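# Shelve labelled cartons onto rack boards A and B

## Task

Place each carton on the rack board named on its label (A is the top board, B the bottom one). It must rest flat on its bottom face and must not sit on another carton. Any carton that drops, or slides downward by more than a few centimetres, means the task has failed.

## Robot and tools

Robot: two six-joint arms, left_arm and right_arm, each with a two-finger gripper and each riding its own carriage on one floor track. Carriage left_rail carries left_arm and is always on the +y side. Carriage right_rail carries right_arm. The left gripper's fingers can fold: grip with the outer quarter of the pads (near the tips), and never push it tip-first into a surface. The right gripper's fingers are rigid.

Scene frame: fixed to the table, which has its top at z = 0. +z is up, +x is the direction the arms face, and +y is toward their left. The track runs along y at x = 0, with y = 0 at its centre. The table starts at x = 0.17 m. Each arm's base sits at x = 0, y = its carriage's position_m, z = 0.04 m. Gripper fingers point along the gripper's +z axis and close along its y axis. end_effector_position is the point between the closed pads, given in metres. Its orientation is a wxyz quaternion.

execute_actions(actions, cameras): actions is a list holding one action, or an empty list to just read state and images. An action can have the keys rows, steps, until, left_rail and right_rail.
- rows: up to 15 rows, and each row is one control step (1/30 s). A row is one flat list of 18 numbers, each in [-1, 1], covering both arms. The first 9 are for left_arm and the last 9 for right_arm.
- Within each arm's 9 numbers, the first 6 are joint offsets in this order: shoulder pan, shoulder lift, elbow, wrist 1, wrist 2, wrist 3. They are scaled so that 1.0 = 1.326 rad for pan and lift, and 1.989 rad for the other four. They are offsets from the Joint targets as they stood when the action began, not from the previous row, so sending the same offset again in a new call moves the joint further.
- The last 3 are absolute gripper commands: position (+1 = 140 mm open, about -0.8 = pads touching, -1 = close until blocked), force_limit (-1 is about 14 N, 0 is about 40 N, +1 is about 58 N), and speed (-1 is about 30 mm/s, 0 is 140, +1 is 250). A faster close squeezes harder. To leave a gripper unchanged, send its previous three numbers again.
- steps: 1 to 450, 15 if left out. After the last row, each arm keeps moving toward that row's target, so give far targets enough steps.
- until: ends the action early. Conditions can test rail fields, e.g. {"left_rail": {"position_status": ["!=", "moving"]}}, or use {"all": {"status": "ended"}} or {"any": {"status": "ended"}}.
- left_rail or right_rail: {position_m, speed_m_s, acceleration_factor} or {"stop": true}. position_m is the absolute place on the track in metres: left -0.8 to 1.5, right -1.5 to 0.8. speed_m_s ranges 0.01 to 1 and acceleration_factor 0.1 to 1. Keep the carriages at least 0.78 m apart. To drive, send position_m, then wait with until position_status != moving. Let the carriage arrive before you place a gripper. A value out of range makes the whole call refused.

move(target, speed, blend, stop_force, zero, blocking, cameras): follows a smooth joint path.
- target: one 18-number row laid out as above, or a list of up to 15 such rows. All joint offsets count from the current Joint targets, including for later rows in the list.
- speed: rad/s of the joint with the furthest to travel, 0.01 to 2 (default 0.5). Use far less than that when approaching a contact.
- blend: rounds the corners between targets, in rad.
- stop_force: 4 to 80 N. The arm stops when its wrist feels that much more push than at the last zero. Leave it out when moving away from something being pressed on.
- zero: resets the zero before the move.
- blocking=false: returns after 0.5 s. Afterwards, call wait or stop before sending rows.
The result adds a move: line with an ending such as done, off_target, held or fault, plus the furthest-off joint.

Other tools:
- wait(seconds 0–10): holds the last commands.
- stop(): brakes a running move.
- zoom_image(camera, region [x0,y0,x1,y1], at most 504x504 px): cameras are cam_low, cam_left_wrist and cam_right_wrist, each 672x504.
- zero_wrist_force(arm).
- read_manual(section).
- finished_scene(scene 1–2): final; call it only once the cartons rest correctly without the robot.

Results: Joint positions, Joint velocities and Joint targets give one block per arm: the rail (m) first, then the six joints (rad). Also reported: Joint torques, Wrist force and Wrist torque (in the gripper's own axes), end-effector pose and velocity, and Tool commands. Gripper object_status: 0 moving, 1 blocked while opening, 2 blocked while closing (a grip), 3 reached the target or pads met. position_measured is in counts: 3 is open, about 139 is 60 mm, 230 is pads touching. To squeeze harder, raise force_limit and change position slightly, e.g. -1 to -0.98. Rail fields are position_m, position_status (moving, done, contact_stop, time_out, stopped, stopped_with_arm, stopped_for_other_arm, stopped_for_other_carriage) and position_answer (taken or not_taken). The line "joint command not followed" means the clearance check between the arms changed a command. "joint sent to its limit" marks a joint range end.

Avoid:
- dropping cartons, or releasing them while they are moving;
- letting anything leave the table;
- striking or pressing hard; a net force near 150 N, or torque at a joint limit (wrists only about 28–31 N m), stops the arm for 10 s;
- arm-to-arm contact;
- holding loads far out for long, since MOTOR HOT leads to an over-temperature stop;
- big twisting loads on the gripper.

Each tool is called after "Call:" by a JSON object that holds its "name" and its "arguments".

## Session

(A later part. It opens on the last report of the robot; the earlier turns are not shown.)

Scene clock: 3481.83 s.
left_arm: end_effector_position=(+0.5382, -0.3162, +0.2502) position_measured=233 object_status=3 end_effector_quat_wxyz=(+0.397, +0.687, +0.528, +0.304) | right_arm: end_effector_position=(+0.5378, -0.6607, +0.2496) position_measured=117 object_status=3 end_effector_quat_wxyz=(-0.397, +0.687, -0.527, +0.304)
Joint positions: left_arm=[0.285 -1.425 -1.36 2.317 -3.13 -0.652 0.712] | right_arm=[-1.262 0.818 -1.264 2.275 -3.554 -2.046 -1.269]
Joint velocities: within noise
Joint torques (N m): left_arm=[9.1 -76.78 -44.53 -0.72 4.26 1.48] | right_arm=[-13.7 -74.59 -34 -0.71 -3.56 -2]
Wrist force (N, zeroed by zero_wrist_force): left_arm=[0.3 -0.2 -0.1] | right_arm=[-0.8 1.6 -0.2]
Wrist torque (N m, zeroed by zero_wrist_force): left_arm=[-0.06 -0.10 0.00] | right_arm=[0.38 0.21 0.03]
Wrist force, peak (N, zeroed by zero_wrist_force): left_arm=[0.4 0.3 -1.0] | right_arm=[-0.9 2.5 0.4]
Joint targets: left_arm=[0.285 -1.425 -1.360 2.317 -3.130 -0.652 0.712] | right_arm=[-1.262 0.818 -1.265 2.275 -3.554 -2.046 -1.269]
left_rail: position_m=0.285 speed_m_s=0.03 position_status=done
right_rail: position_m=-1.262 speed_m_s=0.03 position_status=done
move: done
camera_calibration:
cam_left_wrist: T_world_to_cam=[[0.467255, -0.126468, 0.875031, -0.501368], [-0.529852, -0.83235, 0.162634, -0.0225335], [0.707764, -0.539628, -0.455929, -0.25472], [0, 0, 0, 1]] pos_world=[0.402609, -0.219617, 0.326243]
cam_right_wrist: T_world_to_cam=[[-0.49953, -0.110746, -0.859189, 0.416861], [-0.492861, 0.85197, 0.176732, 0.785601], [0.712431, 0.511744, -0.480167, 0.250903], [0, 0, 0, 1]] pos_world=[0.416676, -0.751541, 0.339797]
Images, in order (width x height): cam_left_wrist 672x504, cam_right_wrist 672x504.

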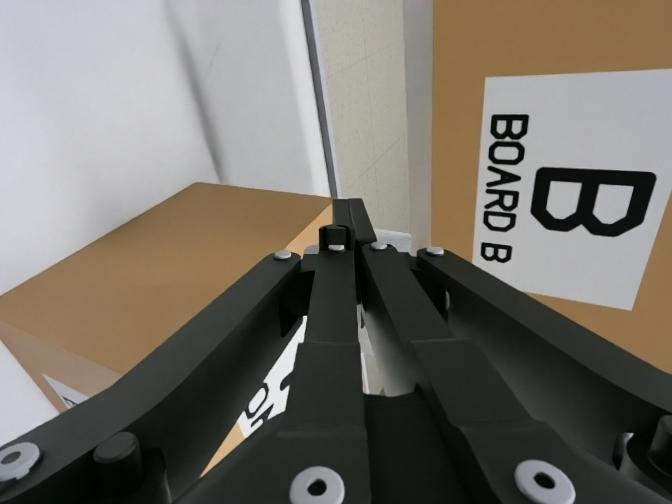

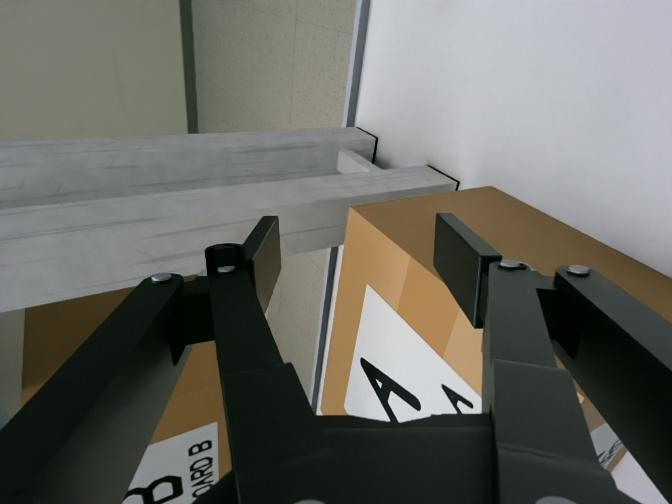

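Call:
{"name": "move", "arguments": {"target": [[0.02662,0.01644,-0.00985,-0.01981,-0.01016,0.02368,-1,0,0,-0.01938,0.00935,-0.0093,-0.0006,0.01101,-0.00814,0.1,1,0],[0.02662,0.27281,0.00458,-0.20518,-0.01016,0.02368,-1,0,0,-0.01938,0.25765,-0.00427,-0.17114,0.01101,-0.00814,0.1,1,0]], "speed": 0.25, "cameras": ["cam_left_wrist","cam_right_wrist"]}}

Call:
{"name": "zero_wrist_force", "arguments": {"arm": "right_arm"}}

Call:
{"name": "zero_wrist_force", "arguments": {"arm": "left_arm"}}

Call:
{"name": "execute_actions", "arguments": {"actions": [{"left_rail":{"position_m":0.250,"speed_m_s":0.02,"acceleration_factor":0.1},"right_rail":{"position_m":-1.228,"speed_m_s":0.02,"acceleration_factor":0.1},"steps":250,"until":{"all":{"status":"ended"}}}], "cameras": []}}

Scene clock: 3531.33 s.
left_arm: end_effector_position=(+0.5583, -0.3162, +0.0824) position_measured=233 object_status=3 end_effector_quat_wxyz=(+0.397, +0.687, +0.527, +0.304) | right_arm: end_effector_position=(+0.5577, -0.6605, +0.0818) position_measured=117 object_status=3 end_effector_quat_wxyz=(-0.397, +0.687, -0.527, +0.304)
Joint positions: left_arm=[0.285 -1.389 -0.999 2.326 -3.538 -0.672 0.759] | right_arm=[-1.262 0.793 -0.923 2.266 -3.894 -2.024 -1.285]
Joint velocities: within noise
Joint torques (N m): left_arm=[11.26 -51.48 -5.6 -8.68 -0.39 2.63] | right_arm=[-14.3 -60.72 -6.14 -10.11 2.76 -2.34]
Wrist force (N, zeroed by zero_wrist_force): left_arm=[0.3 -0.4 -0.1] | right_arm=[-0.9 1.9 -0.7]
Wrist torque (N m, zeroed by zero_wrist_force): left_arm=[-0.08 -0.07 -0.01] | right_arm=[0.37 0.21 0.03]
Wrist force, peak (N, zeroed by zero_wrist_force): left_arm=[-0.6 -0.9 -1.3] | right_arm=[-0.7 2.9 -0.4]
Joint targets: left_arm=[0.285 -1.389 -0.998 2.326 -3.538 -0.672 0.759] | right_arm=[-1.262 0.793 -0.923 2.266 -3.894 -2.024 -1.285]
left_rail: position_m=0.285 speed_m_s=0.03 position_status=done
right_rail: position_m=-1.262 speed_m_s=0.03 position_status=done
move: done
camera_calibration:
cam_left_wrist: T_world_to_cam=[[0.466896, -0.126398, 0.875232, -0.363828], [-0.529916, -0.83234, 0.162482, 0.0154246], [0.707953, -0.539662, -0.455596, -0.345608], [0, 0, 0, 1]] pos_world=[0.422718, -0.21966, 0.15847]
cam_right_wrist: T_world_to_cam=[[-0.499602, -0.110843, -0.859135, 0.28265], [-0.493303, 0.851662, 0.176986, 0.824927], [0.712074, 0.512236, -0.480171, 0.156598], [0, 0, 0, 1]] pos_world=[0.436642, -0.751444, 0.172028]
Images, in order (width x height): cam_left_wrist 672x504, cam_right_wrist 672x504.

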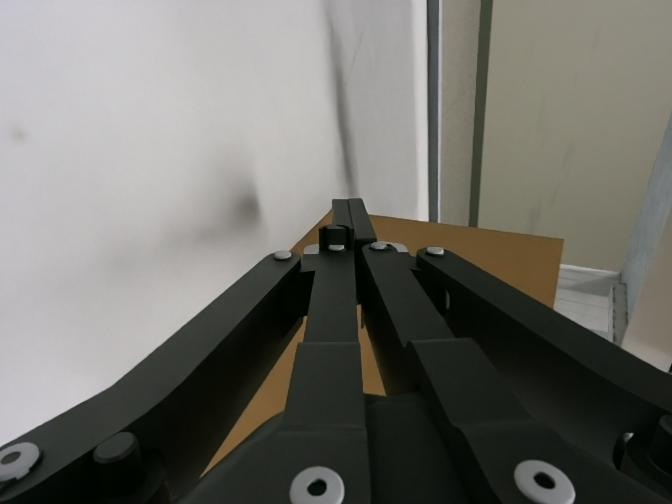

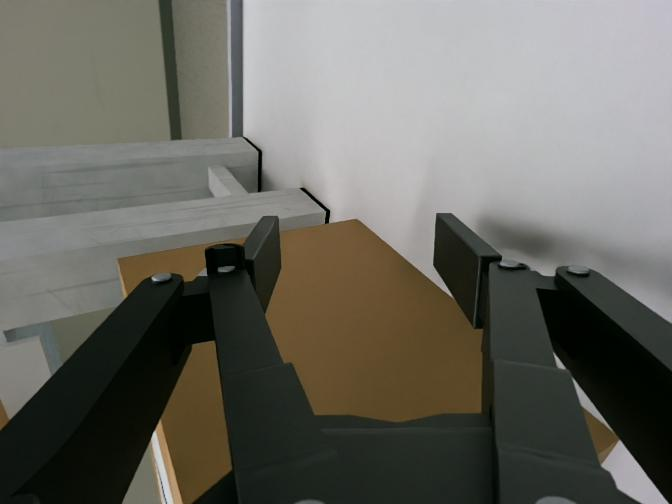

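Wrist force sensor zeroed.

Wrist force sensor zeroed.

Scene clock: 3533.60 s.
left_arm: end_effector_position=(+0.5584, -0.3510, +0.0822) position_measured=233 object_status=3 end_effector_quat_wxyz=(+0.397, +0.687, +0.527, +0.305) | right_arm: end_effector_position=(+0.5577, -0.6267, +0.0816) position_measured=117 object_status=3 end_effector_quat_wxyz=(-0.397, +0.687, -0.527, +0.304)
Joint positions: left_arm=[0.25 -1.389 -0.998 2.326 -3.538 -0.672 0.759] | right_arm=[-1.228 0.793 -0.923 2.266 -3.894 -2.024 -1.285]
Joint velocities: within noise
Joint torques (N m): left_arm=[-17.83 -85.12 -61.12 -7.6 0.64 2.87] | right_arm=[26.43 -74.34 -31.35 -9.29 7.82 -2.31]
Wrist force (N, zeroed by zero_wrist_force): left_arm=[37.6 -17.6 -2.7] | right_arm=[36.9 3.8 -6.6]
Wrist torque (N m, zeroed by zero_wrist_force): left_arm=[0.52 1.40 0.10] | right_arm=[0.16 0.76 1.48]
Wrist force, peak (N, zeroed by zero_wrist_force): left_arm=[37.4 -18.6 -1.8] | right_arm=[37.3 4.6 -5.9]
Joint targets: left_arm=[0.250 -1.389 -0.998 2.326 -3.538 -0.672 0.759] | right_arm=[-1.228 0.793 -0.923 2.266 -3.894 -2.024 -1.285]
Tool commands: left_gripper/position=-1.0 left_gripper/force_limit=+0.0 left_gripper/speed=+0.0 right_gripper/position=+0.1 right_gripper/force_limit=+1.0 right_gripper/speed=+0.0
left_rail: position_m=0.250 speed_m_s=0.02 position_status=done
right_rail: position_m=-1.228 speed_m_s=0.02 position_status=done
No camera images: "cameras" was empty.

Call:
{"name": "execute_actions", "arguments": {"actions": [{"left_rail":{"position_m":0.2483},"right_rail":{"position_m":-1.2263},"steps":90,"until":{"all":{"status":"ended"}}}], "cameras": ["cam_left_wrist"]}}

Call:
{"name": "move", "arguments": {"target": [0,-0.06183,0.00157,0.03965,0,0,-1,0,0,0,-0.05897,0.0035,0.03581,0,0,0.1,1,0], "speed": 0.03, "cameras": ["cam_left_wrist","cam_right_wrist"]}}

Scene clock: 3539.67 s.
left_arm: end_effector_position=(+0.5584, -0.3529, +0.0823) position_measured=233 object_status=3 end_effector_quat_wxyz=(+0.397, +0.687, +0.527, +0.304) | right_arm: end_effector_position=(+0.5576, -0.6249, +0.0817) position_measured=117 object_status=3 end_effector_quat_wxyz=(-0.397, +0.687, -0.527, +0.304)
Joint positions: left_arm=[0.248 -1.389 -0.998 2.326 -3.538 -0.672 0.759] | right_arm=[-1.226 0.793 -0.923 2.266 -3.894 -2.024 -1.285]
Joint velocities: within noise
Joint torques (N m): left_arm=[-35.27 -108.87 -62.02 -10.19 -3.2 1.58] | right_arm=[36.12 -88.56 -35.89 -7.48 18.72 -2.29]
Wrist force (N, zeroed by zero_wrist_force): left_arm=[64.0 -26.7 -7.4] | right_arm=[66.1 5.1 -12.7]
Wrist torque (N m, zeroed by zero_wrist_force): left_arm=[0.69 2.40 0.14] | right_arm=[0.44 1.17 2.65]
Wrist force, peak (N, zeroed by zero_wrist_force): left_arm=[64.0 -26.7 -7.4] | right_arm=[66.1 5.1 -12.7]
Joint targets: left_arm=[0.248 -1.389 -0.998 2.326 -3.538 -0.672 0.759] | right_arm=[-1.226 0.793 -0.923 2.266 -3.894 -2.024 -1.285]
Tool commands: left_gripper/position=-1.0 left_gripper/force_limit=+0.0 left_gripper/speed=+0.0 right_gripper/position=+0.1 right_gripper/force_limit=+1.0 right_gripper/speed=+0.0
left_rail: position_m=0.248 speed_m_s=0.02 position_status=done
right_rail: position_m=-1.226 speed_m_s=0.02 position_status=done
camera_calibration:
cam_left_wrist: T_world_to_cam=[[0.466877, -0.126487, 0.87523, -0.36839], [-0.529894, -0.832375, 0.16237, -0.0150624], [0.707981, -0.539586, -0.455641, -0.365413], [0, 0, 0, 1]] pos_world=[0.422717, -0.256306, 0.158374]
Images, in order (width x height): cam_left_wrist 672x504.

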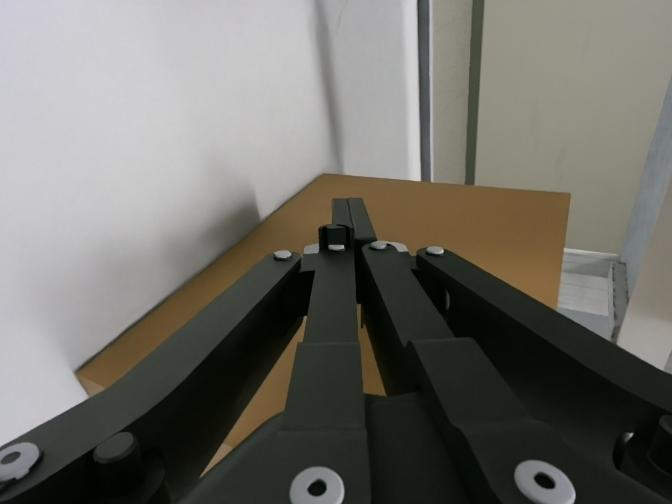

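Scene clock: 3542.73 s.
left_arm: end_effector_position=(+0.5583, -0.3530, +0.1203) position_measured=233 object_status=3 end_effector_quat_wxyz=(+0.397, +0.687, +0.527, +0.304) | right_arm: end_effector_position=(+0.5576, -0.6248, +0.1196) position_measured=117 object_status=3 end_effector_quat_wxyz=(-0.397, +0.687, -0.527, +0.304)
Joint positions: left_arm=[0.248 -1.389 -1.08 2.329 -3.459 -0.672 0.759] | right_arm=[-1.226 0.793 -1.001 2.273 -3.823 -2.024 -1.285]
Joint velocities: within noise
Joint torques (N m): left_arm=[-36.83 -110.92 -62.61 -8.58 -10.61 0.11] | right_arm=[35.04 -82.05 -31.56 -1.22 18.88 -2.27]
Wrist force (N, zeroed by zero_wrist_force): left_arm=[61.6 -25.5 -7.4] | right_arm=[64.0 4.8 -11.3]
Wrist torque (N m, zeroed by zero_wrist_force): left_arm=[0.64 2.30 0.17] | right_arm=[0.50 1.18 2.53]
Wrist force, peak (N, zeroed by zero_wrist_force): left_arm=[68.2 -28.5 -8.0] | right_arm=[71.9 5.0 -12.6]
Joint targets: left_arm=[0.248 -1.389 -1.080 2.329 -3.459 -0.672 0.759] | right_arm=[-1.226 0.793 -1.001 2.273 -3.823 -2.024 -1.285]
left_rail: position_m=0.248 speed_m_s=0.02 position_status=done
right_rail: position_m=-1.226 speed_m_s=0.02 position_status=done
move: done
camera_calibration:
cam_left_wrist: T_world_to_cam=[[0.466904, -0.126421, 0.875225, -0.401589], [-0.529921, -0.832338, 0.162469, -0.0212753], [0.707943, -0.539658, -0.455616, -0.348166], [0, 0, 0, 1]] pos_world=[0.422712, -0.256368, 0.196307]
cam_right_wrist: T_world_to_cam=[[-0.499615, -0.110858, -0.859125, 0.319079], [-0.493303, 0.851663, 0.17698, 0.787814], [0.712066, 0.512231, -0.48019, 0.156463], [0, 0, 0, 1]] pos_world=[0.436636, -0.715725, 0.209834]
Images, in order (width x height): cam_left_wrist 672x504, cam_right_wrist 672x504.

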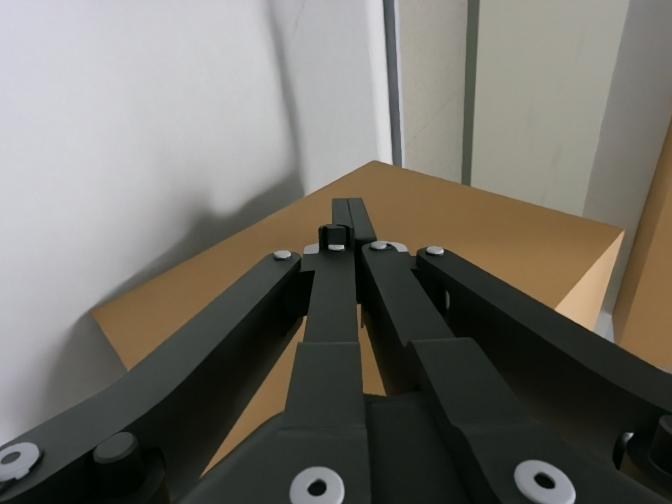

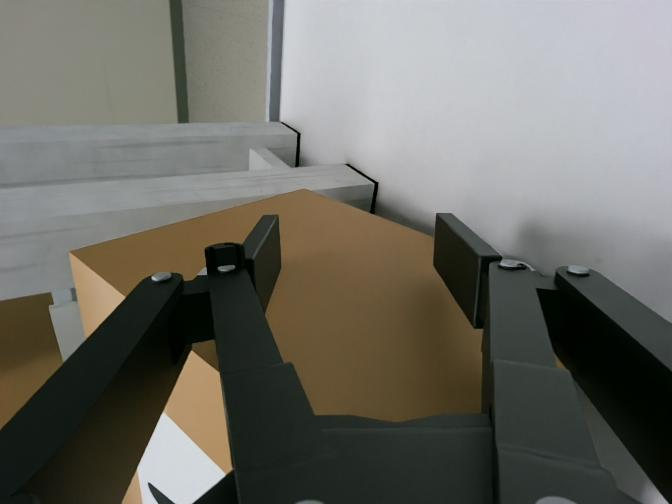

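Call:
{"name": "move", "arguments": {"target": [0,0.06183,-0.00157,-0.03965,0,0,-1,0,0,0,0.05897,-0.0035,-0.03581,0,0,0.1,1,0], "speed": 0.03, "cameras": []}}

Call:
{"name": "execute_actions", "arguments": {"actions": [{"left_rail":{"position_m":0.265,"speed_m_s":0.02},"right_rail":{"position_m":-1.243,"speed_m_s":0.02},"steps":150,"until":{"all":{"status":"ended"}}}], "cameras": ["cam_left_wrist"]}}

Scene clock: 3552.57 s.
left_arm: end_effector_position=(+0.5583, -0.3530, +0.0824) position_measured=233 object_status=3 end_effector_quat_wxyz=(+0.397, +0.687, +0.527, +0.304) | right_arm: end_effector_position=(+0.5576, -0.6248, +0.0818) position_measured=117 object_status=3 end_effector_quat_wxyz=(-0.397, +0.687, -0.527, +0.304)
Joint positions: left_arm=[0.248 -1.389 -0.999 2.326 -3.538 -0.672 0.759] | right_arm=[-1.226 0.793 -0.923 2.266 -3.894 -2.024 -1.285]
Joint velocities: within noise
Joint torques (N m): left_arm=[-35.65 -72.83 -78.15 -22.23 -2.7 -1.67] | right_arm=[35.35 -56.83 -38.58 -8.6 18.71 -2.02]
Wrist force (N, zeroed by zero_wrist_force): left_arm=[58.0 -25.2 -7.1] | right_arm=[62.7 -3.6 -10.7]
Wrist torque (N m, zeroed by zero_wrist_force): left_arm=[0.75 2.22 0.10] | right_arm=[0.38 1.21 2.64]
Wrist force, peak (N, zeroed by zero_wrist_force): left_arm=[64.2 -27.0 -7.7] | right_arm=[69.3 -7.2 -12.4]
Joint targets: left_arm=[0.248 -1.389 -0.998 2.326 -3.538 -0.672 0.759] | right_arm=[-1.226 0.793 -0.923 2.266 -3.894 -2.024 -1.285]
left_rail: position_m=0.248 speed_m_s=0.02 position_status=done
right_rail: position_m=-1.226 speed_m_s=0.02 position_status=done
move: done
No camera images: "cameras" was empty.

Scene clock: 3553.93 s.
left_arm: end_effector_position=(+0.5583, -0.3363, +0.0823) position_measured=233 object_status=3 end_effector_quat_wxyz=(+0.397, +0.687, +0.527, +0.304) | right_arm: end_effector_position=(+0.5576, -0.6415, +0.0817) position_measured=117 object_status=3 end_effector_quat_wxyz=(-0.397, +0.687, -0.527, +0.304)
Joint positions: left_arm=[0.265 -1.389 -0.998 2.326 -3.538 -0.672 0.759] | right_arm=[-1.243 0.793 -0.923 2.266 -3.894 -2.024 -1.285]
Joint velocities: within noise
Joint torques (N m): left_arm=[11.23 -68.07 -6.11 -1.16 3.51 -1.4] | right_arm=[-15.53 -84.37 -6.21 -8.89 -3.32 -1.78]
Wrist force (N, zeroed by zero_wrist_force): left_arm=[0.0 0.1 -0.1] | right_arm=[-4.1 1.8 0.2]
Wrist torque (N m, zeroed by zero_wrist_force): left_arm=[0.02 -0.01 0.00] | right_arm=[0.40 0.91 0.00]
Wrist force, peak (N, zeroed by zero_wrist_force): left_arm=[58.6 -25.2 -6.7] | right_arm=[63.0 -3.6 -11.0]
Joint targets: left_arm=[0.265 -1.389 -0.998 2.326 -3.538 -0.672 0.759] | right_arm=[-1.243 0.793 -0.923 2.266 -3.894 -2.024 -1.285]
Tool commands: left_gripper/position=-1.0 left_gripper/force_limit=+0.0 left_gripper/speed=+0.0 right_gripper/position=+0.1 right_gripper/force_limit=+1.0 right_gripper/speed=+0.0
left_rail: position_m=0.265 speed_m_s=0.02 position_status=done
right_rail: position_m=-1.243 speed_m_s=0.02 position_status=done
camera_calibration:
cam_left_wrist: T_world_to_cam=[[0.466923, -0.126442, 0.875211, -0.366284], [-0.529969, -0.832303, 0.162494, -0.00122648], [0.707895, -0.539707, -0.455632, -0.356427], [0, 0, 0, 1]] pos_world=[0.422689, -0.239701, 0.158376]
Images, in order (width x height): cam_left_wrist 672x504.

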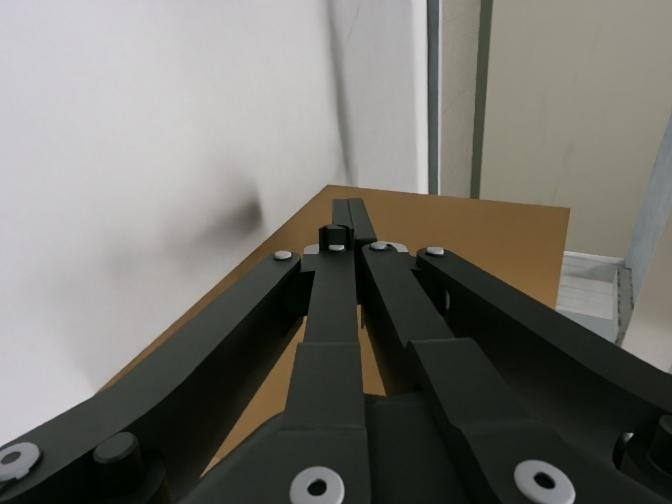

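Call:
{"name": "move", "arguments": {"target": [-0.03206,-0.01293,0.01362,0.01765,0.01212,-0.02856,-1,0,0,0.02338,-0.00508,0.01129,-0.00347,-0.01307,0.00985,0.1,1,0], "speed": 0.1, "cameras": []}}

Call:
{"name": "execute_actions", "arguments": {"actions": [{"left_rail":{"position_m":0.2483,"speed_m_s":0.02,"acceleration_factor":0.1},"right_rail":{"position_m":-1.2263,"speed_m_s":0.02,"acceleration_factor":0.1},"steps":250,"until":{"all":{"status":"ended"}}}], "cameras": ["cam_left_wrist"]}}

Scene clock: 3575.83 s.
left_arm: end_effector_position=(+0.5342, -0.3362, +0.0821) position_measured=233 object_status=3 end_effector_quat_wxyz=(+0.397, +0.687, +0.527, +0.304) | right_arm: end_effector_position=(+0.5337, -0.6416, +0.0816) position_measured=117 object_status=3 end_effector_quat_wxyz=(-0.397, +0.687, -0.527, +0.304)
Joint positions: left_arm=[0.265 -1.432 -1.015 2.353 -3.503 -0.648 0.702] | right_arm=[-1.243 0.824 -0.93 2.288 -3.901 -2.05 -1.266]
Joint velocities: within noise
Joint torques (N m): left_arm=[-16.6 -89.62 -5.35 -0.77 5.27 -2.58] | right_arm=[10.06 -84.53 -4.34 -10.03 -3.79 2.84]
Wrist force (N, zeroed by zero_wrist_force): left_arm=[-0.2 0.3 0.1] | right_arm=[-4.2 1.8 0.2]
Wrist torque (N m, zeroed by zero_wrist_force): left_arm=[0.06 0.04 0.01] | right_arm=[0.44 0.94 0.00]
Wrist force, peak (N, zeroed by zero_wrist_force): left_arm=[0.5 0.5 0.5] | right_arm=[-4.5 1.9 -0.1]
Joint targets: left_arm=[0.265 -1.432 -1.015 2.353 -3.503 -0.648 0.702] | right_arm=[-1.243 0.824 -0.930 2.289 -3.901 -2.050 -1.266]
left_rail: position_m=0.265 speed_m_s=0.02 position_status=done
right_rail: position_m=-1.243 speed_m_s=0.02 position_status=done
move: done
No camera images: "cameras" was empty.

Scene clock: 3577.20 s.
left_arm: end_effector_position=(+0.5341, -0.3526, +0.0820) position_measured=233 object_status=3 end_effector_quat_wxyz=(+0.397, +0.687, +0.527, +0.304) | right_arm: end_effector_position=(+0.5337, -0.6251, +0.0816) position_measured=117 object_status=3 end_effector_quat_wxyz=(-0.397, +0.687, -0.527, +0.304)
Joint positions: left_arm=[0.248 -1.432 -1.015 2.353 -3.502 -0.648 0.702] | right_arm=[-1.226 0.824 -0.93 2.289 -3.901 -2.05 -1.266]
Joint velocities: within noise
Joint torques (N m): left_arm=[-20.96 -87.88 -81.82 -17.03 -7.18 -2.52] | right_arm=[26.18 -79.84 -39.98 -9.34 16.35 -2.01]
Wrist force (N, zeroed by zero_wrist_force): left_arm=[60.1 -26.6 -7.1] | right_arm=[59.0 8.5 -9.8]
Wrist torque (N m, zeroed by zero_wrist_force): left_arm=[0.76 2.21 0.14] | right_arm=[0.76 2.17 2.51]
Wrist force, peak (N, zeroed by zero_wrist_force): left_arm=[60.1 -26.6 -7.1] | right_arm=[59.0 8.5 -9.8]
Joint targets: left_arm=[0.248 -1.432 -1.015 2.353 -3.503 -0.648 0.702] | right_arm=[-1.226 0.824 -0.930 2.289 -3.901 -2.050 -1.266]
Tool commands: left_gripper/position=-1.0 left_gripper/force_limit=+0.0 left_gripper/speed=+0.0 right_gripper/position=+0.1 right_gripper/force_limit=+1.0 right_gripper/speed=+0.0
left_rail: position_m=0.248 speed_m_s=0.02 position_status=done
right_rail: position_m=-1.226 speed_m_s=0.02 position_status=done
camera_calibration:
cam_left_wrist: T_world_to_cam=[[0.467292, -0.126968, 0.874939, -0.357091], [-0.529892, -0.832407, 0.162211, -0.0276351], [0.70771, -0.539423, -0.456256, -0.348075], [0, 0, 0, 1]] pos_world=[0.398558, -0.256103, 0.158104]
Images, in order (width x height): cam_left_wrist 672x504.

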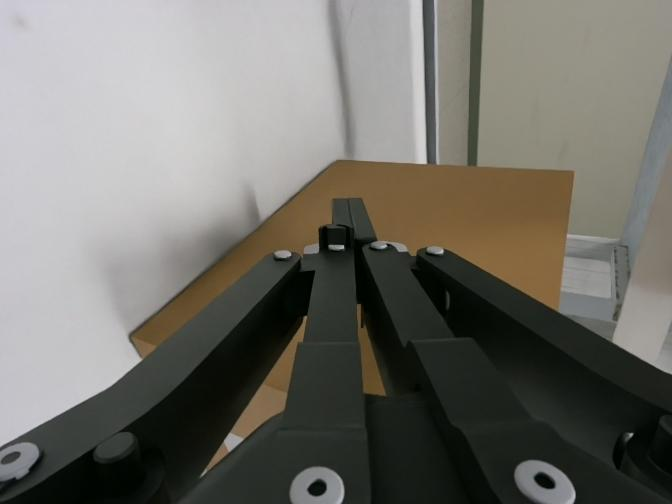

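Call:
{"name": "move", "arguments": {"target": [0,-0.0319,0.0008,0.0206,0,0,-1,0,0,0,-0.03024,0.0018,0.0184,0,0,0.1,1,0], "speed": 0.03, "cameras": ["cam_left_wrist","cam_right_wrist"]}}

Scene clock: 3582.27 s.
left_arm: end_effector_position=(+0.5342, -0.3531, +0.1010) position_measured=233 object_status=3 end_effector_quat_wxyz=(+0.397, +0.687, +0.527, +0.304) | right_arm: end_effector_position=(+0.5339, -0.6247, +0.1006) position_measured=117 object_status=3 end_effector_quat_wxyz=(-0.397, +0.687, -0.527, +0.304)
Joint positions: left_arm=[0.248 -1.432 -1.058 2.355 -3.462 -0.648 0.702] | right_arm=[-1.226 0.824 -0.97 2.292 -3.865 -2.05 -1.266]
Joint velocities: within noise
Joint torques (N m): left_arm=[-46.76 -112.3 -65.86 -8.43 -8.31 -1.52] | right_arm=[50.8 -83.13 -33.06 -2.43 30.28 -3.45]
Wrist force (N, zeroed by zero_wrist_force): left_arm=[66.7 -28.4 -8.8] | right_arm=[66.8 7.5 -11.2]
Wrist torque (N m, zeroed by zero_wrist_force): left_arm=[0.85 2.55 0.15] | right_arm=[0.79 2.22 2.85]
Wrist force, peak (N, zeroed by zero_wrist_force): left_arm=[67.6 -29.1 -8.8] | right_arm=[67.6 8.5 -10.9]
Joint targets: left_arm=[0.248 -1.432 -1.058 2.355 -3.462 -0.648 0.702] | right_arm=[-1.226 0.824 -0.970 2.292 -3.865 -2.050 -1.266]
left_rail: position_m=0.248 speed_m_s=0.02 position_status=done
right_rail: position_m=-1.226 speed_m_s=0.02 position_status=done
move: done
camera_calibration:
cam_left_wrist: T_world_to_cam=[[0.467345, -0.126802, 0.874934, -0.373759], [-0.529968, -0.832311, 0.162457, -0.0310724], [0.707617, -0.539611, -0.456178, -0.339702], [0, 0, 0, 1]] pos_world=[0.398586, -0.256562, 0.177097]
cam_right_wrist: T_world_to_cam=[[-0.499665, -0.110788, -0.859105, 0.290961], [-0.493015, 0.851849, 0.176891, 0.779333], [0.71223, 0.511938, -0.480259, 0.163923], [0, 0, 0, 1]] pos_world=[0.412855, -0.715557, 0.190835]
Images, in order (width x height): cam_left_wrist 672x504, cam_right_wrist 672x504.

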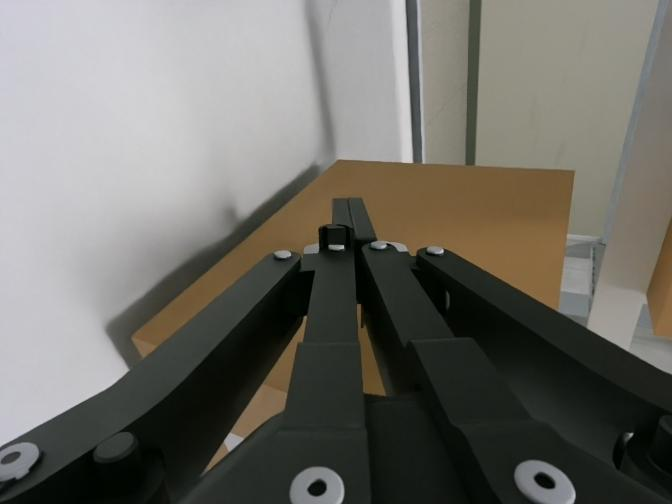

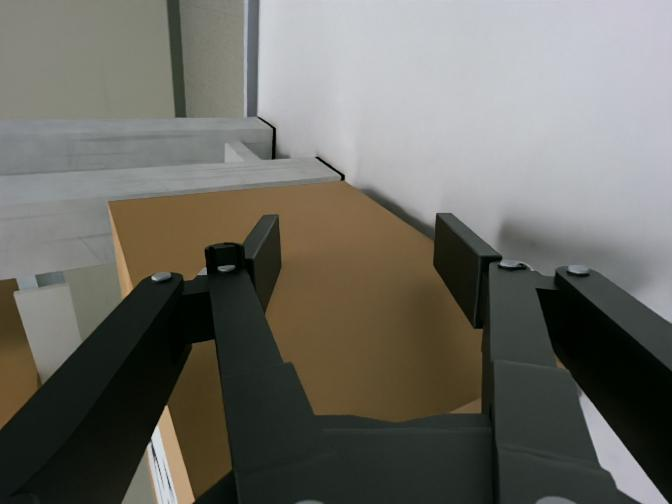

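Call:
{"name": "execute_actions", "arguments": {"actions": [{"left_rail":{"position_m":0.2487},"right_rail":{"position_m":-1.2267},"steps":60,"until":{"all":{"status":"ended"}}}], "cameras": []}}

Call:
{"name": "move", "arguments": {"target": [-0.03265,-0.04747,0.01292,0.04339,0.0118,-0.0307,-1,0,0,0.0245,-0.03645,0.01229,0.01697,-0.01322,0.01048,0.1,1,0], "speed": 0.03, "cameras": ["cam_left_wrist"]}}

Scene clock: 3594.33 s.
left_arm: end_effector_position=(+0.5342, -0.3528, +0.1010) position_measured=233 object_status=3 end_effector_quat_wxyz=(+0.397, +0.687, +0.527, +0.304) | right_arm: end_effector_position=(+0.5339, -0.6250, +0.1006) position_measured=117 object_status=3 end_effector_quat_wxyz=(-0.397, +0.687, -0.527, +0.304)
Joint positions: left_arm=[0.249 -1.432 -1.058 2.355 -3.462 -0.648 0.702] | right_arm=[-1.227 0.824 -0.97 2.292 -3.865 -2.05 -1.266]
Joint velocities: within noise
Joint torques (N m): left_arm=[-47.84 -112.31 -68.5 -9.92 -8.51 -0.38] | right_arm=[49.91 -86.96 -38.29 -3.07 29.24 -3.39]
Wrist force (N, zeroed by zero_wrist_force): left_arm=[59.2 -26.7 -7.5] | right_arm=[59.0 8.1 -9.2]
Wrist torque (N m, zeroed by zero_wrist_force): left_arm=[0.68 2.27 0.16] | right_arm=[0.75 2.13 2.50]
Wrist force, peak (N, zeroed by zero_wrist_force): left_arm=[66.6 -29.4 -8.1] | right_arm=[66.9 8.3 -11.0]
Joint targets: left_arm=[0.249 -1.432 -1.058 2.355 -3.462 -0.648 0.702] | right_arm=[-1.227 0.824 -0.970 2.292 -3.865 -2.050 -1.266]
Tool commands: left_gripper/position=-1.0 left_gripper/force_limit=+0.0 left_gripper/speed=+0.0 right_gripper/position=+0.1 right_gripper/force_limit=+1.0 right_gripper/speed=+0.0
left_rail: position_m=0.249 speed_m_s=0.02 position_status=done
right_rail: position_m=-1.227 speed_m_s=0.02 position_status=done
No camera images: "cameras" was empty.

Scene clock: 3597.53 s.
left_arm: end_effector_position=(+0.5103, -0.3525, +0.1201) position_measured=233 object_status=3 end_effector_quat_wxyz=(+0.397, +0.687, +0.527, +0.304) | right_arm: end_effector_position=(+0.5097, -0.6252, +0.1196) position_measured=117 object_status=3 end_effector_quat_wxyz=(-0.397, +0.687, -0.527, +0.304)
Joint positions: left_arm=[0.249 -1.475 -1.121 2.38 -3.376 -0.624 0.641] | right_arm=[-1.227 0.856 -1.018 2.317 -3.831 -2.076 -1.245]
Joint velocities: within noise
Joint torques (N m): left_arm=[-46.99 -106 -62.91 -8.2 -0.08 -2.83] | right_arm=[49.2 -84.78 -32.74 -2.19 9.77 0.49]
Wrist force (N, zeroed by zero_wrist_force): left_arm=[60.6 -26.8 -8.2] | right_arm=[59.9 8.1 -9.9]
Wrist torque (N m, zeroed by zero_wrist_force): left_arm=[0.80 2.32 0.16] | right_arm=[0.67 2.23 2.51]
Wrist force, peak (N, zeroed by zero_wrist_force): left_arm=[64.1 -28.7 -7.7] | right_arm=[64.0 8.7 -10.0]
Joint targets: left_arm=[0.249 -1.475 -1.121 2.380 -3.375 -0.624 0.641] | right_arm=[-1.227 0.856 -1.018 2.317 -3.831 -2.076 -1.245]
left_rail: position_m=0.249 speed_m_s=0.02 position_status=done
right_rail: position_m=-1.227 speed_m_s=0.02 position_status=done
move: done
camera_calibration:
cam_left_wrist: T_world_to_cam=[[0.467149, -0.126803, 0.875039, -0.379168], [-0.530091, -0.832245, 0.162393, -0.0462001], [0.707655, -0.539712, -0.456, -0.31377], [0, 0, 0, 1]] pos_world=[0.374679, -0.255875, 0.19621]
Images, in order (width x height): cam_left_wrist 672x504.

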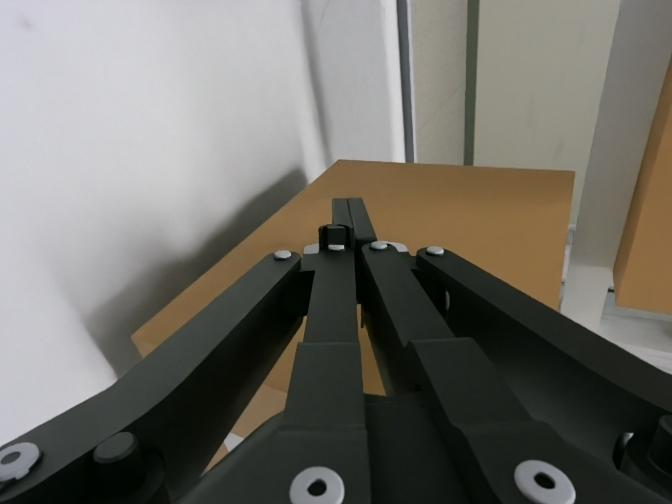

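Call:
{"name": "move", "arguments": {"target": [[0,-0.07599,-0.00232,0.05298,0,0,-1,0,0,0,-0.07342,0.00099,0.04796,0,0,0.1,1,0],[0,-0.14213,-0.0087,0.10345,0,0,-1,0,0,0,-0.13775,-0.00218,0.09402,0,0,0.1,1,0],[0,-0.20367,-0.01856,0.15434,0,0,-1,0,0,0,-0.19861,-0.00862,0.14103,0,0,0.1,1,0],[0,-0.26965,-0.03455,0.21432,0,0,-1,0,0,0,-0.26558,-0.02063,0.19769,0,0,0.1,1,0]], "speed": 0.06, "blend": 0.01, "cameras": ["cam_left_wrist"]}}

Scene clock: 3628.77 s.
left_arm: end_effector_position=(+0.5102, -0.3519, +0.2995) position_measured=233 object_status=3 end_effector_quat_wxyz=(+0.397, +0.687, +0.527, +0.304) | right_arm: end_effector_position=(+0.5094, -0.6255, +0.2994) position_measured=117 object_status=3 end_effector_quat_wxyz=(-0.397, +0.687, -0.527, +0.304)
Joint positions: left_arm=[0.249 -1.475 -1.478 2.312 -2.949 -0.624 0.641] | right_arm=[-1.227 0.856 -1.37 2.276 -3.438 -2.076 -1.245]
Joint velocities: within noise
Joint torques (N m): left_arm=[-35.42 -77.94 -93.01 -7.64 -5.04 -2.38] | right_arm=[37.9 -61.55 -56.73 -2.28 25.73 -1.82]
Wrist force (N, zeroed by zero_wrist_force): left_arm=[52.1 -24.9 -5.4] | right_arm=[51.5 8.7 -7.2]
Wrist torque (N m, zeroed by zero_wrist_force): left_arm=[0.66 2.04 0.14] | right_arm=[0.59 2.04 2.21]
Wrist force, peak (N, zeroed by zero_wrist_force): left_arm=[65.2 -28.7 -8.3] | right_arm=[65.0 8.6 -10.4]
Joint targets: left_arm=[0.249 -1.475 -1.478 2.312 -2.949 -0.624 0.641] | right_arm=[-1.227 0.856 -1.370 2.276 -3.438 -2.076 -1.245]
left_rail: position_m=0.249 speed_m_s=0.02 position_status=done
right_rail: position_m=-1.227 speed_m_s=0.02 position_status=done
move: done
camera_calibration:
cam_left_wrist: T_world_to_cam=[[0.467157, -0.12681, 0.875034, -0.535997], [-0.530094, -0.832243, 0.162395, -0.0749151], [0.707647, -0.539714, -0.456009, -0.231604], [0, 0, 0, 1]] pos_world=[0.374577, -0.255317, 0.375567]
Images, in order (width x height): cam_left_wrist 672x504.

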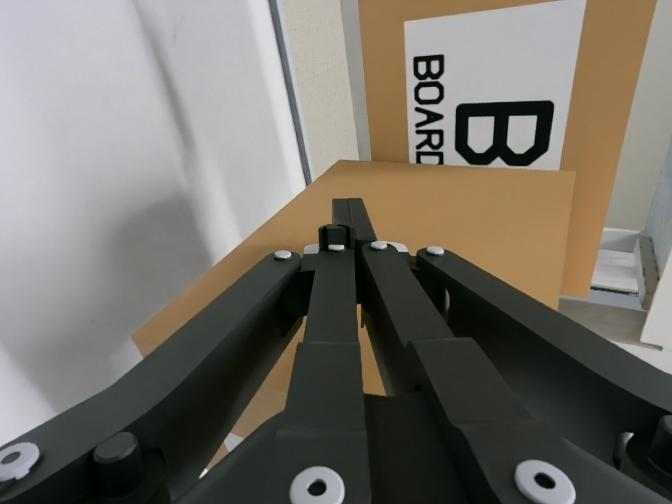

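Call:
{"name": "execute_actions", "arguments": {"actions": [{"left_rail":{"position_m":0.2485},"right_rail":{"position_m":-1.2265},"steps":60,"until":{"all":{"status":"ended"}}}], "cameras": []}}

Call:
{"name": "move", "arguments": {"target": [[0,-0.05762,-0.02051,0.05892,0,0,-1,0,0,0,-0.0598,-0.01639,0.05626,0,0,0.1,1,0],[0,-0.10603,-0.0448,0.11549,0,0,-1,0,0,0,-0.11146,-0.037,0.11131,0,0,0.1,1,0],[0,-0.14578,-0.07275,0.16993,0,0,-1,0,0,0,-0.15603,-0.06119,0.16521,0,0,0.1,1,0]], "speed": 0.06, "blend": 0.01, "cameras": ["cam_left_wrist"]}}

Scene clock: 3651.27 s.
left_arm: end_effector_position=(+0.5102, -0.3519, +0.2995) position_measured=233 object_status=3 end_effector_quat_wxyz=(+0.397, +0.687, +0.527, +0.304) end_effector_velocity=(+0.000, -0.001, +0.000) end_effector_angular_velocity=(+0.000, +0.000, -0.001) | right_arm: end_effector_position=(+0.5094, -0.6255, +0.2994) position_measured=117 object_status=3 end_effector_quat_wxyz=(-0.397, +0.687, -0.527, +0.304)
Joint positions: left_arm=[0.249 -1.475 -1.478 2.312 -2.949 -0.624 0.641] | right_arm=[-1.227 0.856 -1.37 2.276 -3.438 -2.076 -1.245]
Joint velocities: left_arm=[-0.001 -0.001 0.001 0 -0.001 0 0] | right_arm=[within noise]
Joint torques (N m): left_arm=[-32.06 -75.42 -89.38 -8.47 0 -2.47] | right_arm=[34.06 -62.23 -51.98 -3.14 24.61 -3.05]
Wrist force (N, zeroed by zero_wrist_force): left_arm=[52.8 -24.5 -6.2] | right_arm=[51.8 8.1 -8.4]
Wrist torque (N m, zeroed by zero_wrist_force): left_arm=[0.63 1.95 0.13] | right_arm=[0.63 1.99 2.23]
Wrist force, peak (N, zeroed by zero_wrist_force): left_arm=[52.7 -25.1 -5.5] | right_arm=[51.9 8.9 -7.7]
Joint targets: left_arm=[0.248 -1.475 -1.478 2.312 -2.949 -0.624 0.641] | right_arm=[-1.227 0.856 -1.370 2.276 -3.438 -2.076 -1.245]
Tool commands: left_gripper/position=-1.0 left_gripper/force_limit=+0.0 left_gripper/speed=+0.0 right_gripper/position=+0.1 right_gripper/force_limit=+1.0 right_gripper/speed=+0.0
left_rail: position_m=0.249 position_m_goal=0.248 speed_m_s=0.02 position_status=done
right_rail: position_m=-1.227 position_m_goal=-1.226 speed_m_s=0.02 position_status=done
No camera images: "cameras" was empty.

Scene clock: 3657.30 s.
left_arm: end_effector_position=(+0.5102, -0.3524, +0.4503) position_measured=233 object_status=3 end_effector_quat_wxyz=(+0.397, +0.687, +0.527, +0.304) | right_arm: end_effector_position=(+0.5096, -0.6251, +0.4495) position_measured=117 object_status=3 end_effector_quat_wxyz=(-0.397, +0.687, -0.527, +0.304)
Joint positions: left_arm=[0.248 -1.475 -1.671 2.167 -2.611 -0.624 0.641] | right_arm=[-1.226 0.856 -1.577 2.154 -3.109 -2.076 -1.245]
Joint velocities: within noise
Joint torques (N m): left_arm=[-27.85 -57.5 -101.78 -9.12 -6.82 -2.08] | right_arm=[29.75 -43.34 -63.06 -2.69 22.35 -3.45]
Wrist force (N, zeroed by zero_wrist_force): left_arm=[62.8 -28.0 -7.6] | right_arm=[62.3 8.9 -9.7]
Wrist torque (N m, zeroed by zero_wrist_force): left_arm=[0.77 2.30 0.15] | right_arm=[0.84 2.27 2.61]
Wrist force, peak (N, zeroed by zero_wrist_force): left_arm=[73.7 -31.4 -10.4] | right_arm=[74.0 8.6 -12.8]
Joint targets: left_arm=[0.248 -1.475 -1.671 2.167 -2.611 -0.624 0.641] | right_arm=[-1.227 0.856 -1.577 2.154 -3.109 -2.076 -1.245]
left_rail: position_m=0.248 speed_m_s=0.02 position_status=done
right_rail: position_m=-1.226 speed_m_s=0.02 position_status=done
move: done
camera_calibration:
cam_left_wrist: T_world_to_cam=[[0.467139, -0.126793, 0.875046, -0.668069], [-0.530079, -0.832254, 0.162388, -0.0998381], [0.70767, -0.539701, -0.455988, -0.163148], [0, 0, 0, 1]] pos_world=[0.374614, -0.255848, 0.52641]
Images, in order (width x height): cam_left_wrist 672x504.

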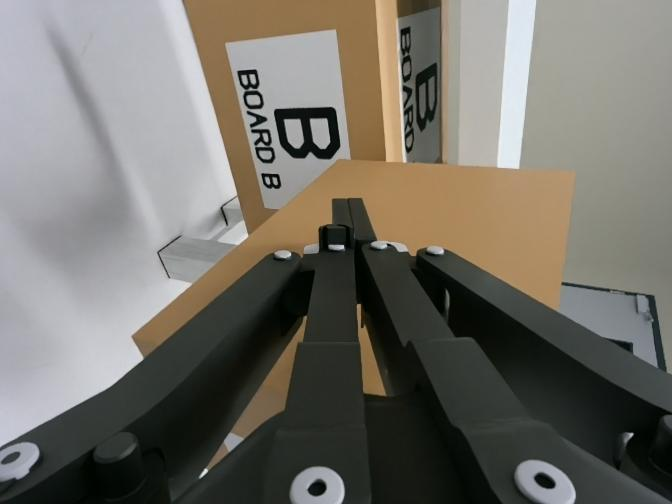

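Call:
{"name": "execute_actions", "arguments": {"actions": [{"left_rail":{"position_m":0.2487},"right_rail":{"position_m":-1.2267},"steps":60,"until":{"all":{"status":"ended"}}}], "cameras": []}}

Call:
{"name": "move", "arguments": {"target": [[0,-0.02534,-0.02428,0.04118,0,0,-1,0,0,0,-0.02911,-0.02182,0.04123,0,0,0.1,1,0],[0,-0.04623,-0.05068,0.0815,0,0,-1,0,0,0,-0.05407,-0.04575,0.0818,0,0,0.1,1,0],[0,-0.0725,-0.10509,0.15341,0,0,-1,0,0,0,-0.08808,-0.09574,0.15448,0,0,0.1,1,0]], "speed": 0.05, "blend": 0.01, "cameras": ["cam_left_wrist"]}}

Scene clock: 3665.53 s.
left_arm: end_effector_position=(+0.5102, -0.3522, +0.4504) position_measured=233 object_status=3 end_effector_quat_wxyz=(+0.397, +0.687, +0.527, +0.304) | right_arm: end_effector_position=(+0.5096, -0.6253, +0.4496) position_measured=117 object_status=3 end_effector_quat_wxyz=(-0.397, +0.687, -0.527, +0.304)
Joint positions: left_arm=[0.249 -1.475 -1.671 2.167 -2.611 -0.624 0.641] | right_arm=[-1.227 0.856 -1.577 2.154 -3.109 -2.076 -1.245]
Joint velocities: within noise
Joint torques (N m): left_arm=[-36.46 -56.9 -97.08 -9.12 -6.55 -1.93] | right_arm=[28.08 -43.5 -56.7 -3.22 21.27 -3.42]
Wrist force (N, zeroed by zero_wrist_force): left_arm=[59.6 -26.2 -7.8] | right_arm=[58.8 8.4 -9.6]
Wrist torque (N m, zeroed by zero_wrist_force): left_arm=[0.75 2.15 0.15] | right_arm=[0.83 2.11 2.46]
Wrist force, peak (N, zeroed by zero_wrist_force): left_arm=[63.1 -28.3 -7.9] | right_arm=[63.1 7.9 -10.8]
Joint targets: left_arm=[0.249 -1.475 -1.671 2.167 -2.611 -0.624 0.641] | right_arm=[-1.227 0.856 -1.577 2.154 -3.109 -2.076 -1.245]
Tool commands: left_gripper/position=-1.0 left_gripper/force_limit=+0.0 left_gripper/speed=+0.0 right_gripper/position=+0.1 right_gripper/force_limit=+1.0 right_gripper/speed=+0.0
left_rail: position_m=0.249 speed_m_s=0.02 position_status=done
right_rail: position_m=-1.227 speed_m_s=0.02 position_status=done
No camera images: "cameras" was empty.

Scene clock: 3679.63 s.
left_arm: end_effector_position=(+0.5103, -0.3536, +0.5520) position_measured=233 object_status=3 end_effector_quat_wxyz=(+0.397, +0.687, +0.527, +0.304) | right_arm: end_effector_position=(+0.5125, -0.6286, +0.5477) position_measured=117 object_status=3 end_effector_quat_wxyz=(-0.395, +0.684, -0.529, +0.310)
Joint positions: left_arm=[0.249 -1.475 -1.743 2.034 -2.407 -0.624 0.641] | right_arm=[-1.227 0.855 -1.66 2.04 -2.913 -2.09 -1.245]
Joint velocities: within noise
Joint torques (N m): left_arm=[-22.8 -42.49 -91.17 -11.08 0.66 -1.23] | right_arm=[32.54 -31.3 -49.58 -5.54 6.43 0.06]
Wrist force (N, zeroed by zero_wrist_force): left_arm=[45.3 -22.5 -4.7] | right_arm=[44.9 9.7 -5.1]
Wrist torque (N m, zeroed by zero_wrist_force): left_arm=[0.61 1.78 0.14] | right_arm=[0.61 1.82 1.93]
Wrist force, peak (N, zeroed by zero_wrist_force): left_arm=[78.5 -32.8 -11.0] | right_arm=[79.6 8.0 -13.7]
Joint targets: left_arm=[0.249 -1.475 -1.743 2.034 -2.407 -0.624 0.641] | right_arm=[-1.227 0.855 -1.660 2.040 -2.913 -2.090 -1.245]
Tool commands: left_gripper/position=-1.0 left_gripper/force_limit=+0.0 left_gripper/speed=+0.0 right_gripper/position=+0.098039 right_gripper/force_limit=+1.0 right_gripper/speed=+0.003922
TORQUE FAULT: the external load on joint 6 (wrist 2) of the right arm reached its load limit, and that arm stopped for 10 seconds. A torque fault puts only its own arm into a fault stop. That arm's remaining commands of this call were not run. Before the stop ended, the hold on joint 6 (wrist 2) of that arm was turned back by 0.7 degrees, the way its load pushed it. That arm's target is now where it stood when the stop ended, not its last command. That arm keeps its grip as last carried out and accepts commands again: back off and push less far. That arm stops again whenever a joint's load reaches its limit.
left_rail: position_m=0.249 speed_m_s=0.02 position_status=done
right_rail: position_m=-1.227 speed_m_s=0.02 position_status=done
move: fault (right_arm), off_target (left_arm; braked at the fault stop of right_arm); path passed 2 of 3 targets; left_arm: the wrist 1 is farthest, 0.101 rad from its target; right_arm: the wrist 1 is farthest, 0.111 rad from its target
camera_calibration:
cam_left_wrist: T_world_to_cam=[[0.467144, -0.126825, 0.875038, -0.757234], [-0.53015, -0.832205, 0.162407, -0.117272], [0.707614, -0.539768, -0.455996, -0.117474], [0, 0, 0, 1]] pos_world=[0.374692, -0.257039, 0.628087]
Images, in order (width x height): cam_left_wrist 672x504.

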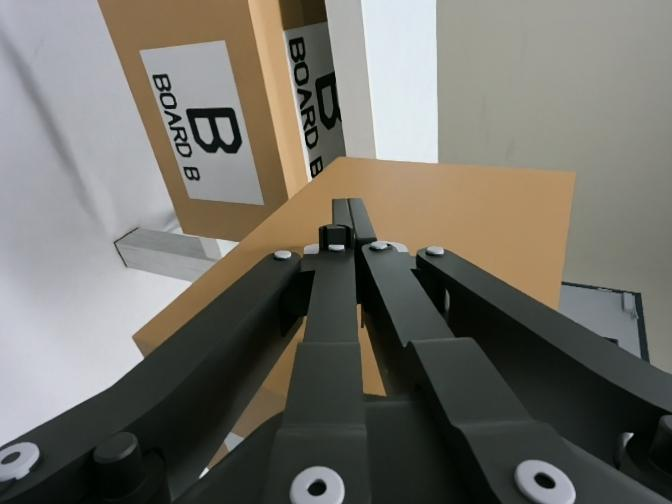

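Call:
{"name": "move", "arguments": {"target": [0,-0.0184,-0.03812,0.0508,0,0,-1,0,0,0,-0.02594,-0.03861,0.05596,0,0,0.1,1,0], "speed": 0.04, "cameras": ["cam_left_wrist","cam_low"]}}

Scene clock: 3688.77 s.
left_arm: end_effector_position=(+0.5102, -0.3524, +0.6046) position_measured=233 object_status=3 end_effector_quat_wxyz=(+0.396, +0.687, +0.527, +0.305) | right_arm: end_effector_position=(+0.5120, -0.6293, +0.6055) position_measured=117 object_status=3 end_effector_quat_wxyz=(-0.395, +0.684, -0.529, +0.310)
Joint positions: left_arm=[0.249 -1.475 -1.767 1.959 -2.306 -0.624 0.641] | right_arm=[-1.227 0.856 -1.694 1.964 -2.802 -2.09 -1.245]
Joint velocities: within noise
Joint torques (N m): left_arm=[-22.78 -52.96 -87.3 -5.42 0.74 -0.84] | right_arm=[28.31 -42.32 -59.42 -1.83 12.83 -4.07]
Wrist force (N, zeroed by zero_wrist_force): left_arm=[33.5 -18.7 -2.7] | right_arm=[32.0 8.6 -3.3]
Wrist torque (N m, zeroed by zero_wrist_force): left_arm=[0.61 1.26 0.10] | right_arm=[0.54 1.56 1.31]
Wrist force, peak (N, zeroed by zero_wrist_force): left_arm=[47.7 -23.1 -5.7] | right_arm=[47.2 9.1 -5.5]
Joint targets: left_arm=[0.249 -1.475 -1.767 1.959 -2.306 -0.624 0.641] | right_arm=[-1.227 0.855 -1.694 1.963 -2.802 -2.090 -1.245]
left_rail: position_m=0.249 speed_m_s=0.02 position_status=done
right_rail: position_m=-1.227 speed_m_s=0.02 position_status=done
move: done
camera_calibration:
cam_left_wrist: T_world_to_cam=[[0.467216, -0.127517, 0.874899, -0.803237], [-0.530067, -0.832386, 0.161747, -0.124472], [0.707628, -0.539326, -0.456497, -0.0923192], [0, 0, 0, 1]] pos_world=[0.374635, -0.255826, 0.680741]
Images, in order (width x height): cam_low 672x504, cam_left_wrist 672x504.

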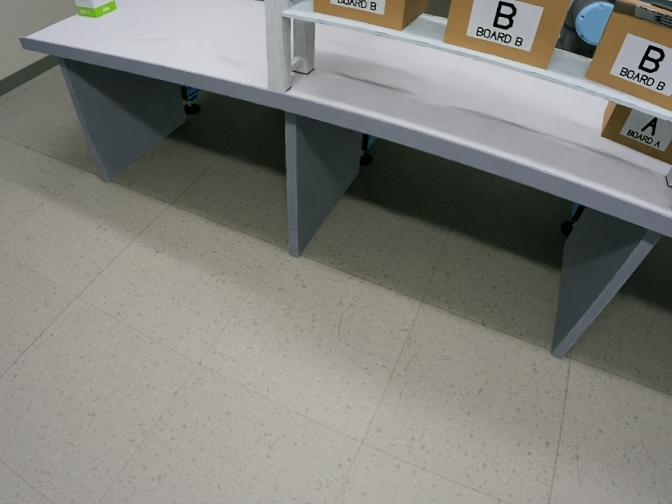

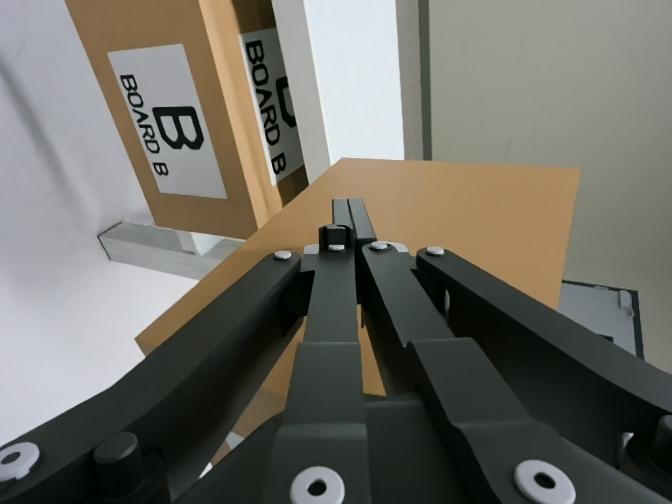

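Call:
{"name": "execute_actions", "arguments": {"actions": [{"left_rail":{"position_m":0.2469},"right_rail":{"position_m":-1.2249},"steps":60,"until":{"all":{"status":"ended"}}}], "cameras": ["cam_left_wrist"]}}

Scene clock: 3692.63 s.
left_arm: end_effector_position=(+0.5102, -0.3541, +0.6047) position_measured=233 object_status=3 end_effector_quat_wxyz=(+0.397, +0.687, +0.527, +0.305) | right_arm: end_effector_position=(+0.5121, -0.6276, +0.6057) position_measured=117 object_status=3 end_effector_quat_wxyz=(-0.395, +0.684, -0.529, +0.310)
Joint positions: left_arm=[0.247 -1.475 -1.767 1.959 -2.306 -0.624 0.641] | right_arm=[-1.225 0.855 -1.694 1.963 -2.802 -2.09 -1.245]
Joint velocities: within noise
Joint torques (N m): left_arm=[-31.33 -41.87 -82.25 -9.82 -1.32 -0.39] | right_arm=[22.29 -32.55 -54.82 -3.29 8.33 -4.24]
Wrist force (N, zeroed by zero_wrist_force): left_arm=[53.9 -25.6 -6.1] | right_arm=[54.1 8.4 -7.4]
Wrist torque (N m, zeroed by zero_wrist_force): left_arm=[0.75 2.05 0.12] | right_arm=[0.72 1.89 2.23]
Wrist force, peak (N, zeroed by zero_wrist_force): left_arm=[53.9 -25.5 -6.5] | right_arm=[54.1 8.4 -7.4]
Joint targets: left_arm=[0.247 -1.475 -1.767 1.959 -2.306 -0.624 0.641] | right_arm=[-1.225 0.855 -1.694 1.963 -2.802 -2.090 -1.245]
Tool commands: left_gripper/position=-1.0 left_gripper/force_limit=+0.0 left_gripper/speed=+0.0 right_gripper/position=+0.1 right_gripper/force_limit=+1.0 right_gripper/speed=+0.0
left_rail: position_m=0.247 speed_m_s=0.02 position_status=done
right_rail: position_m=-1.225 speed_m_s=0.02 position_status=done
camera_calibration:
cam_left_wrist: T_world_to_cam=[[0.467181, -0.127515, 0.874918, -0.803578], [-0.530058, -0.832398, 0.161717, -0.125917], [0.707659, -0.539308, -0.456471, -0.0932074], [0, 0, 0, 1]] pos_world=[0.374632, -0.25755, 0.680881]
Images, in order (width x height): cam_left_wrist 672x504.

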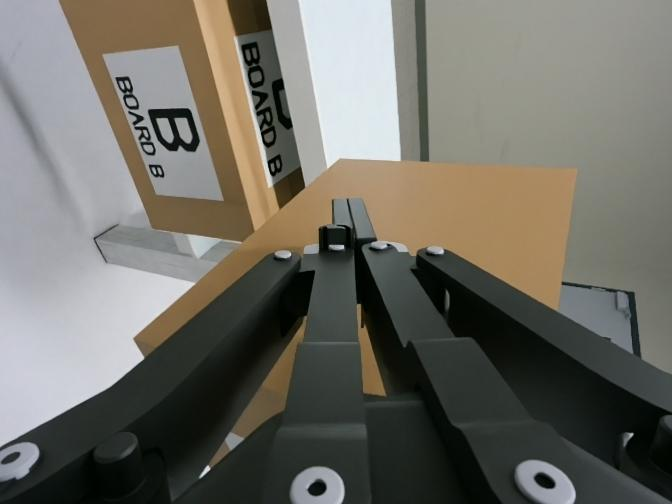

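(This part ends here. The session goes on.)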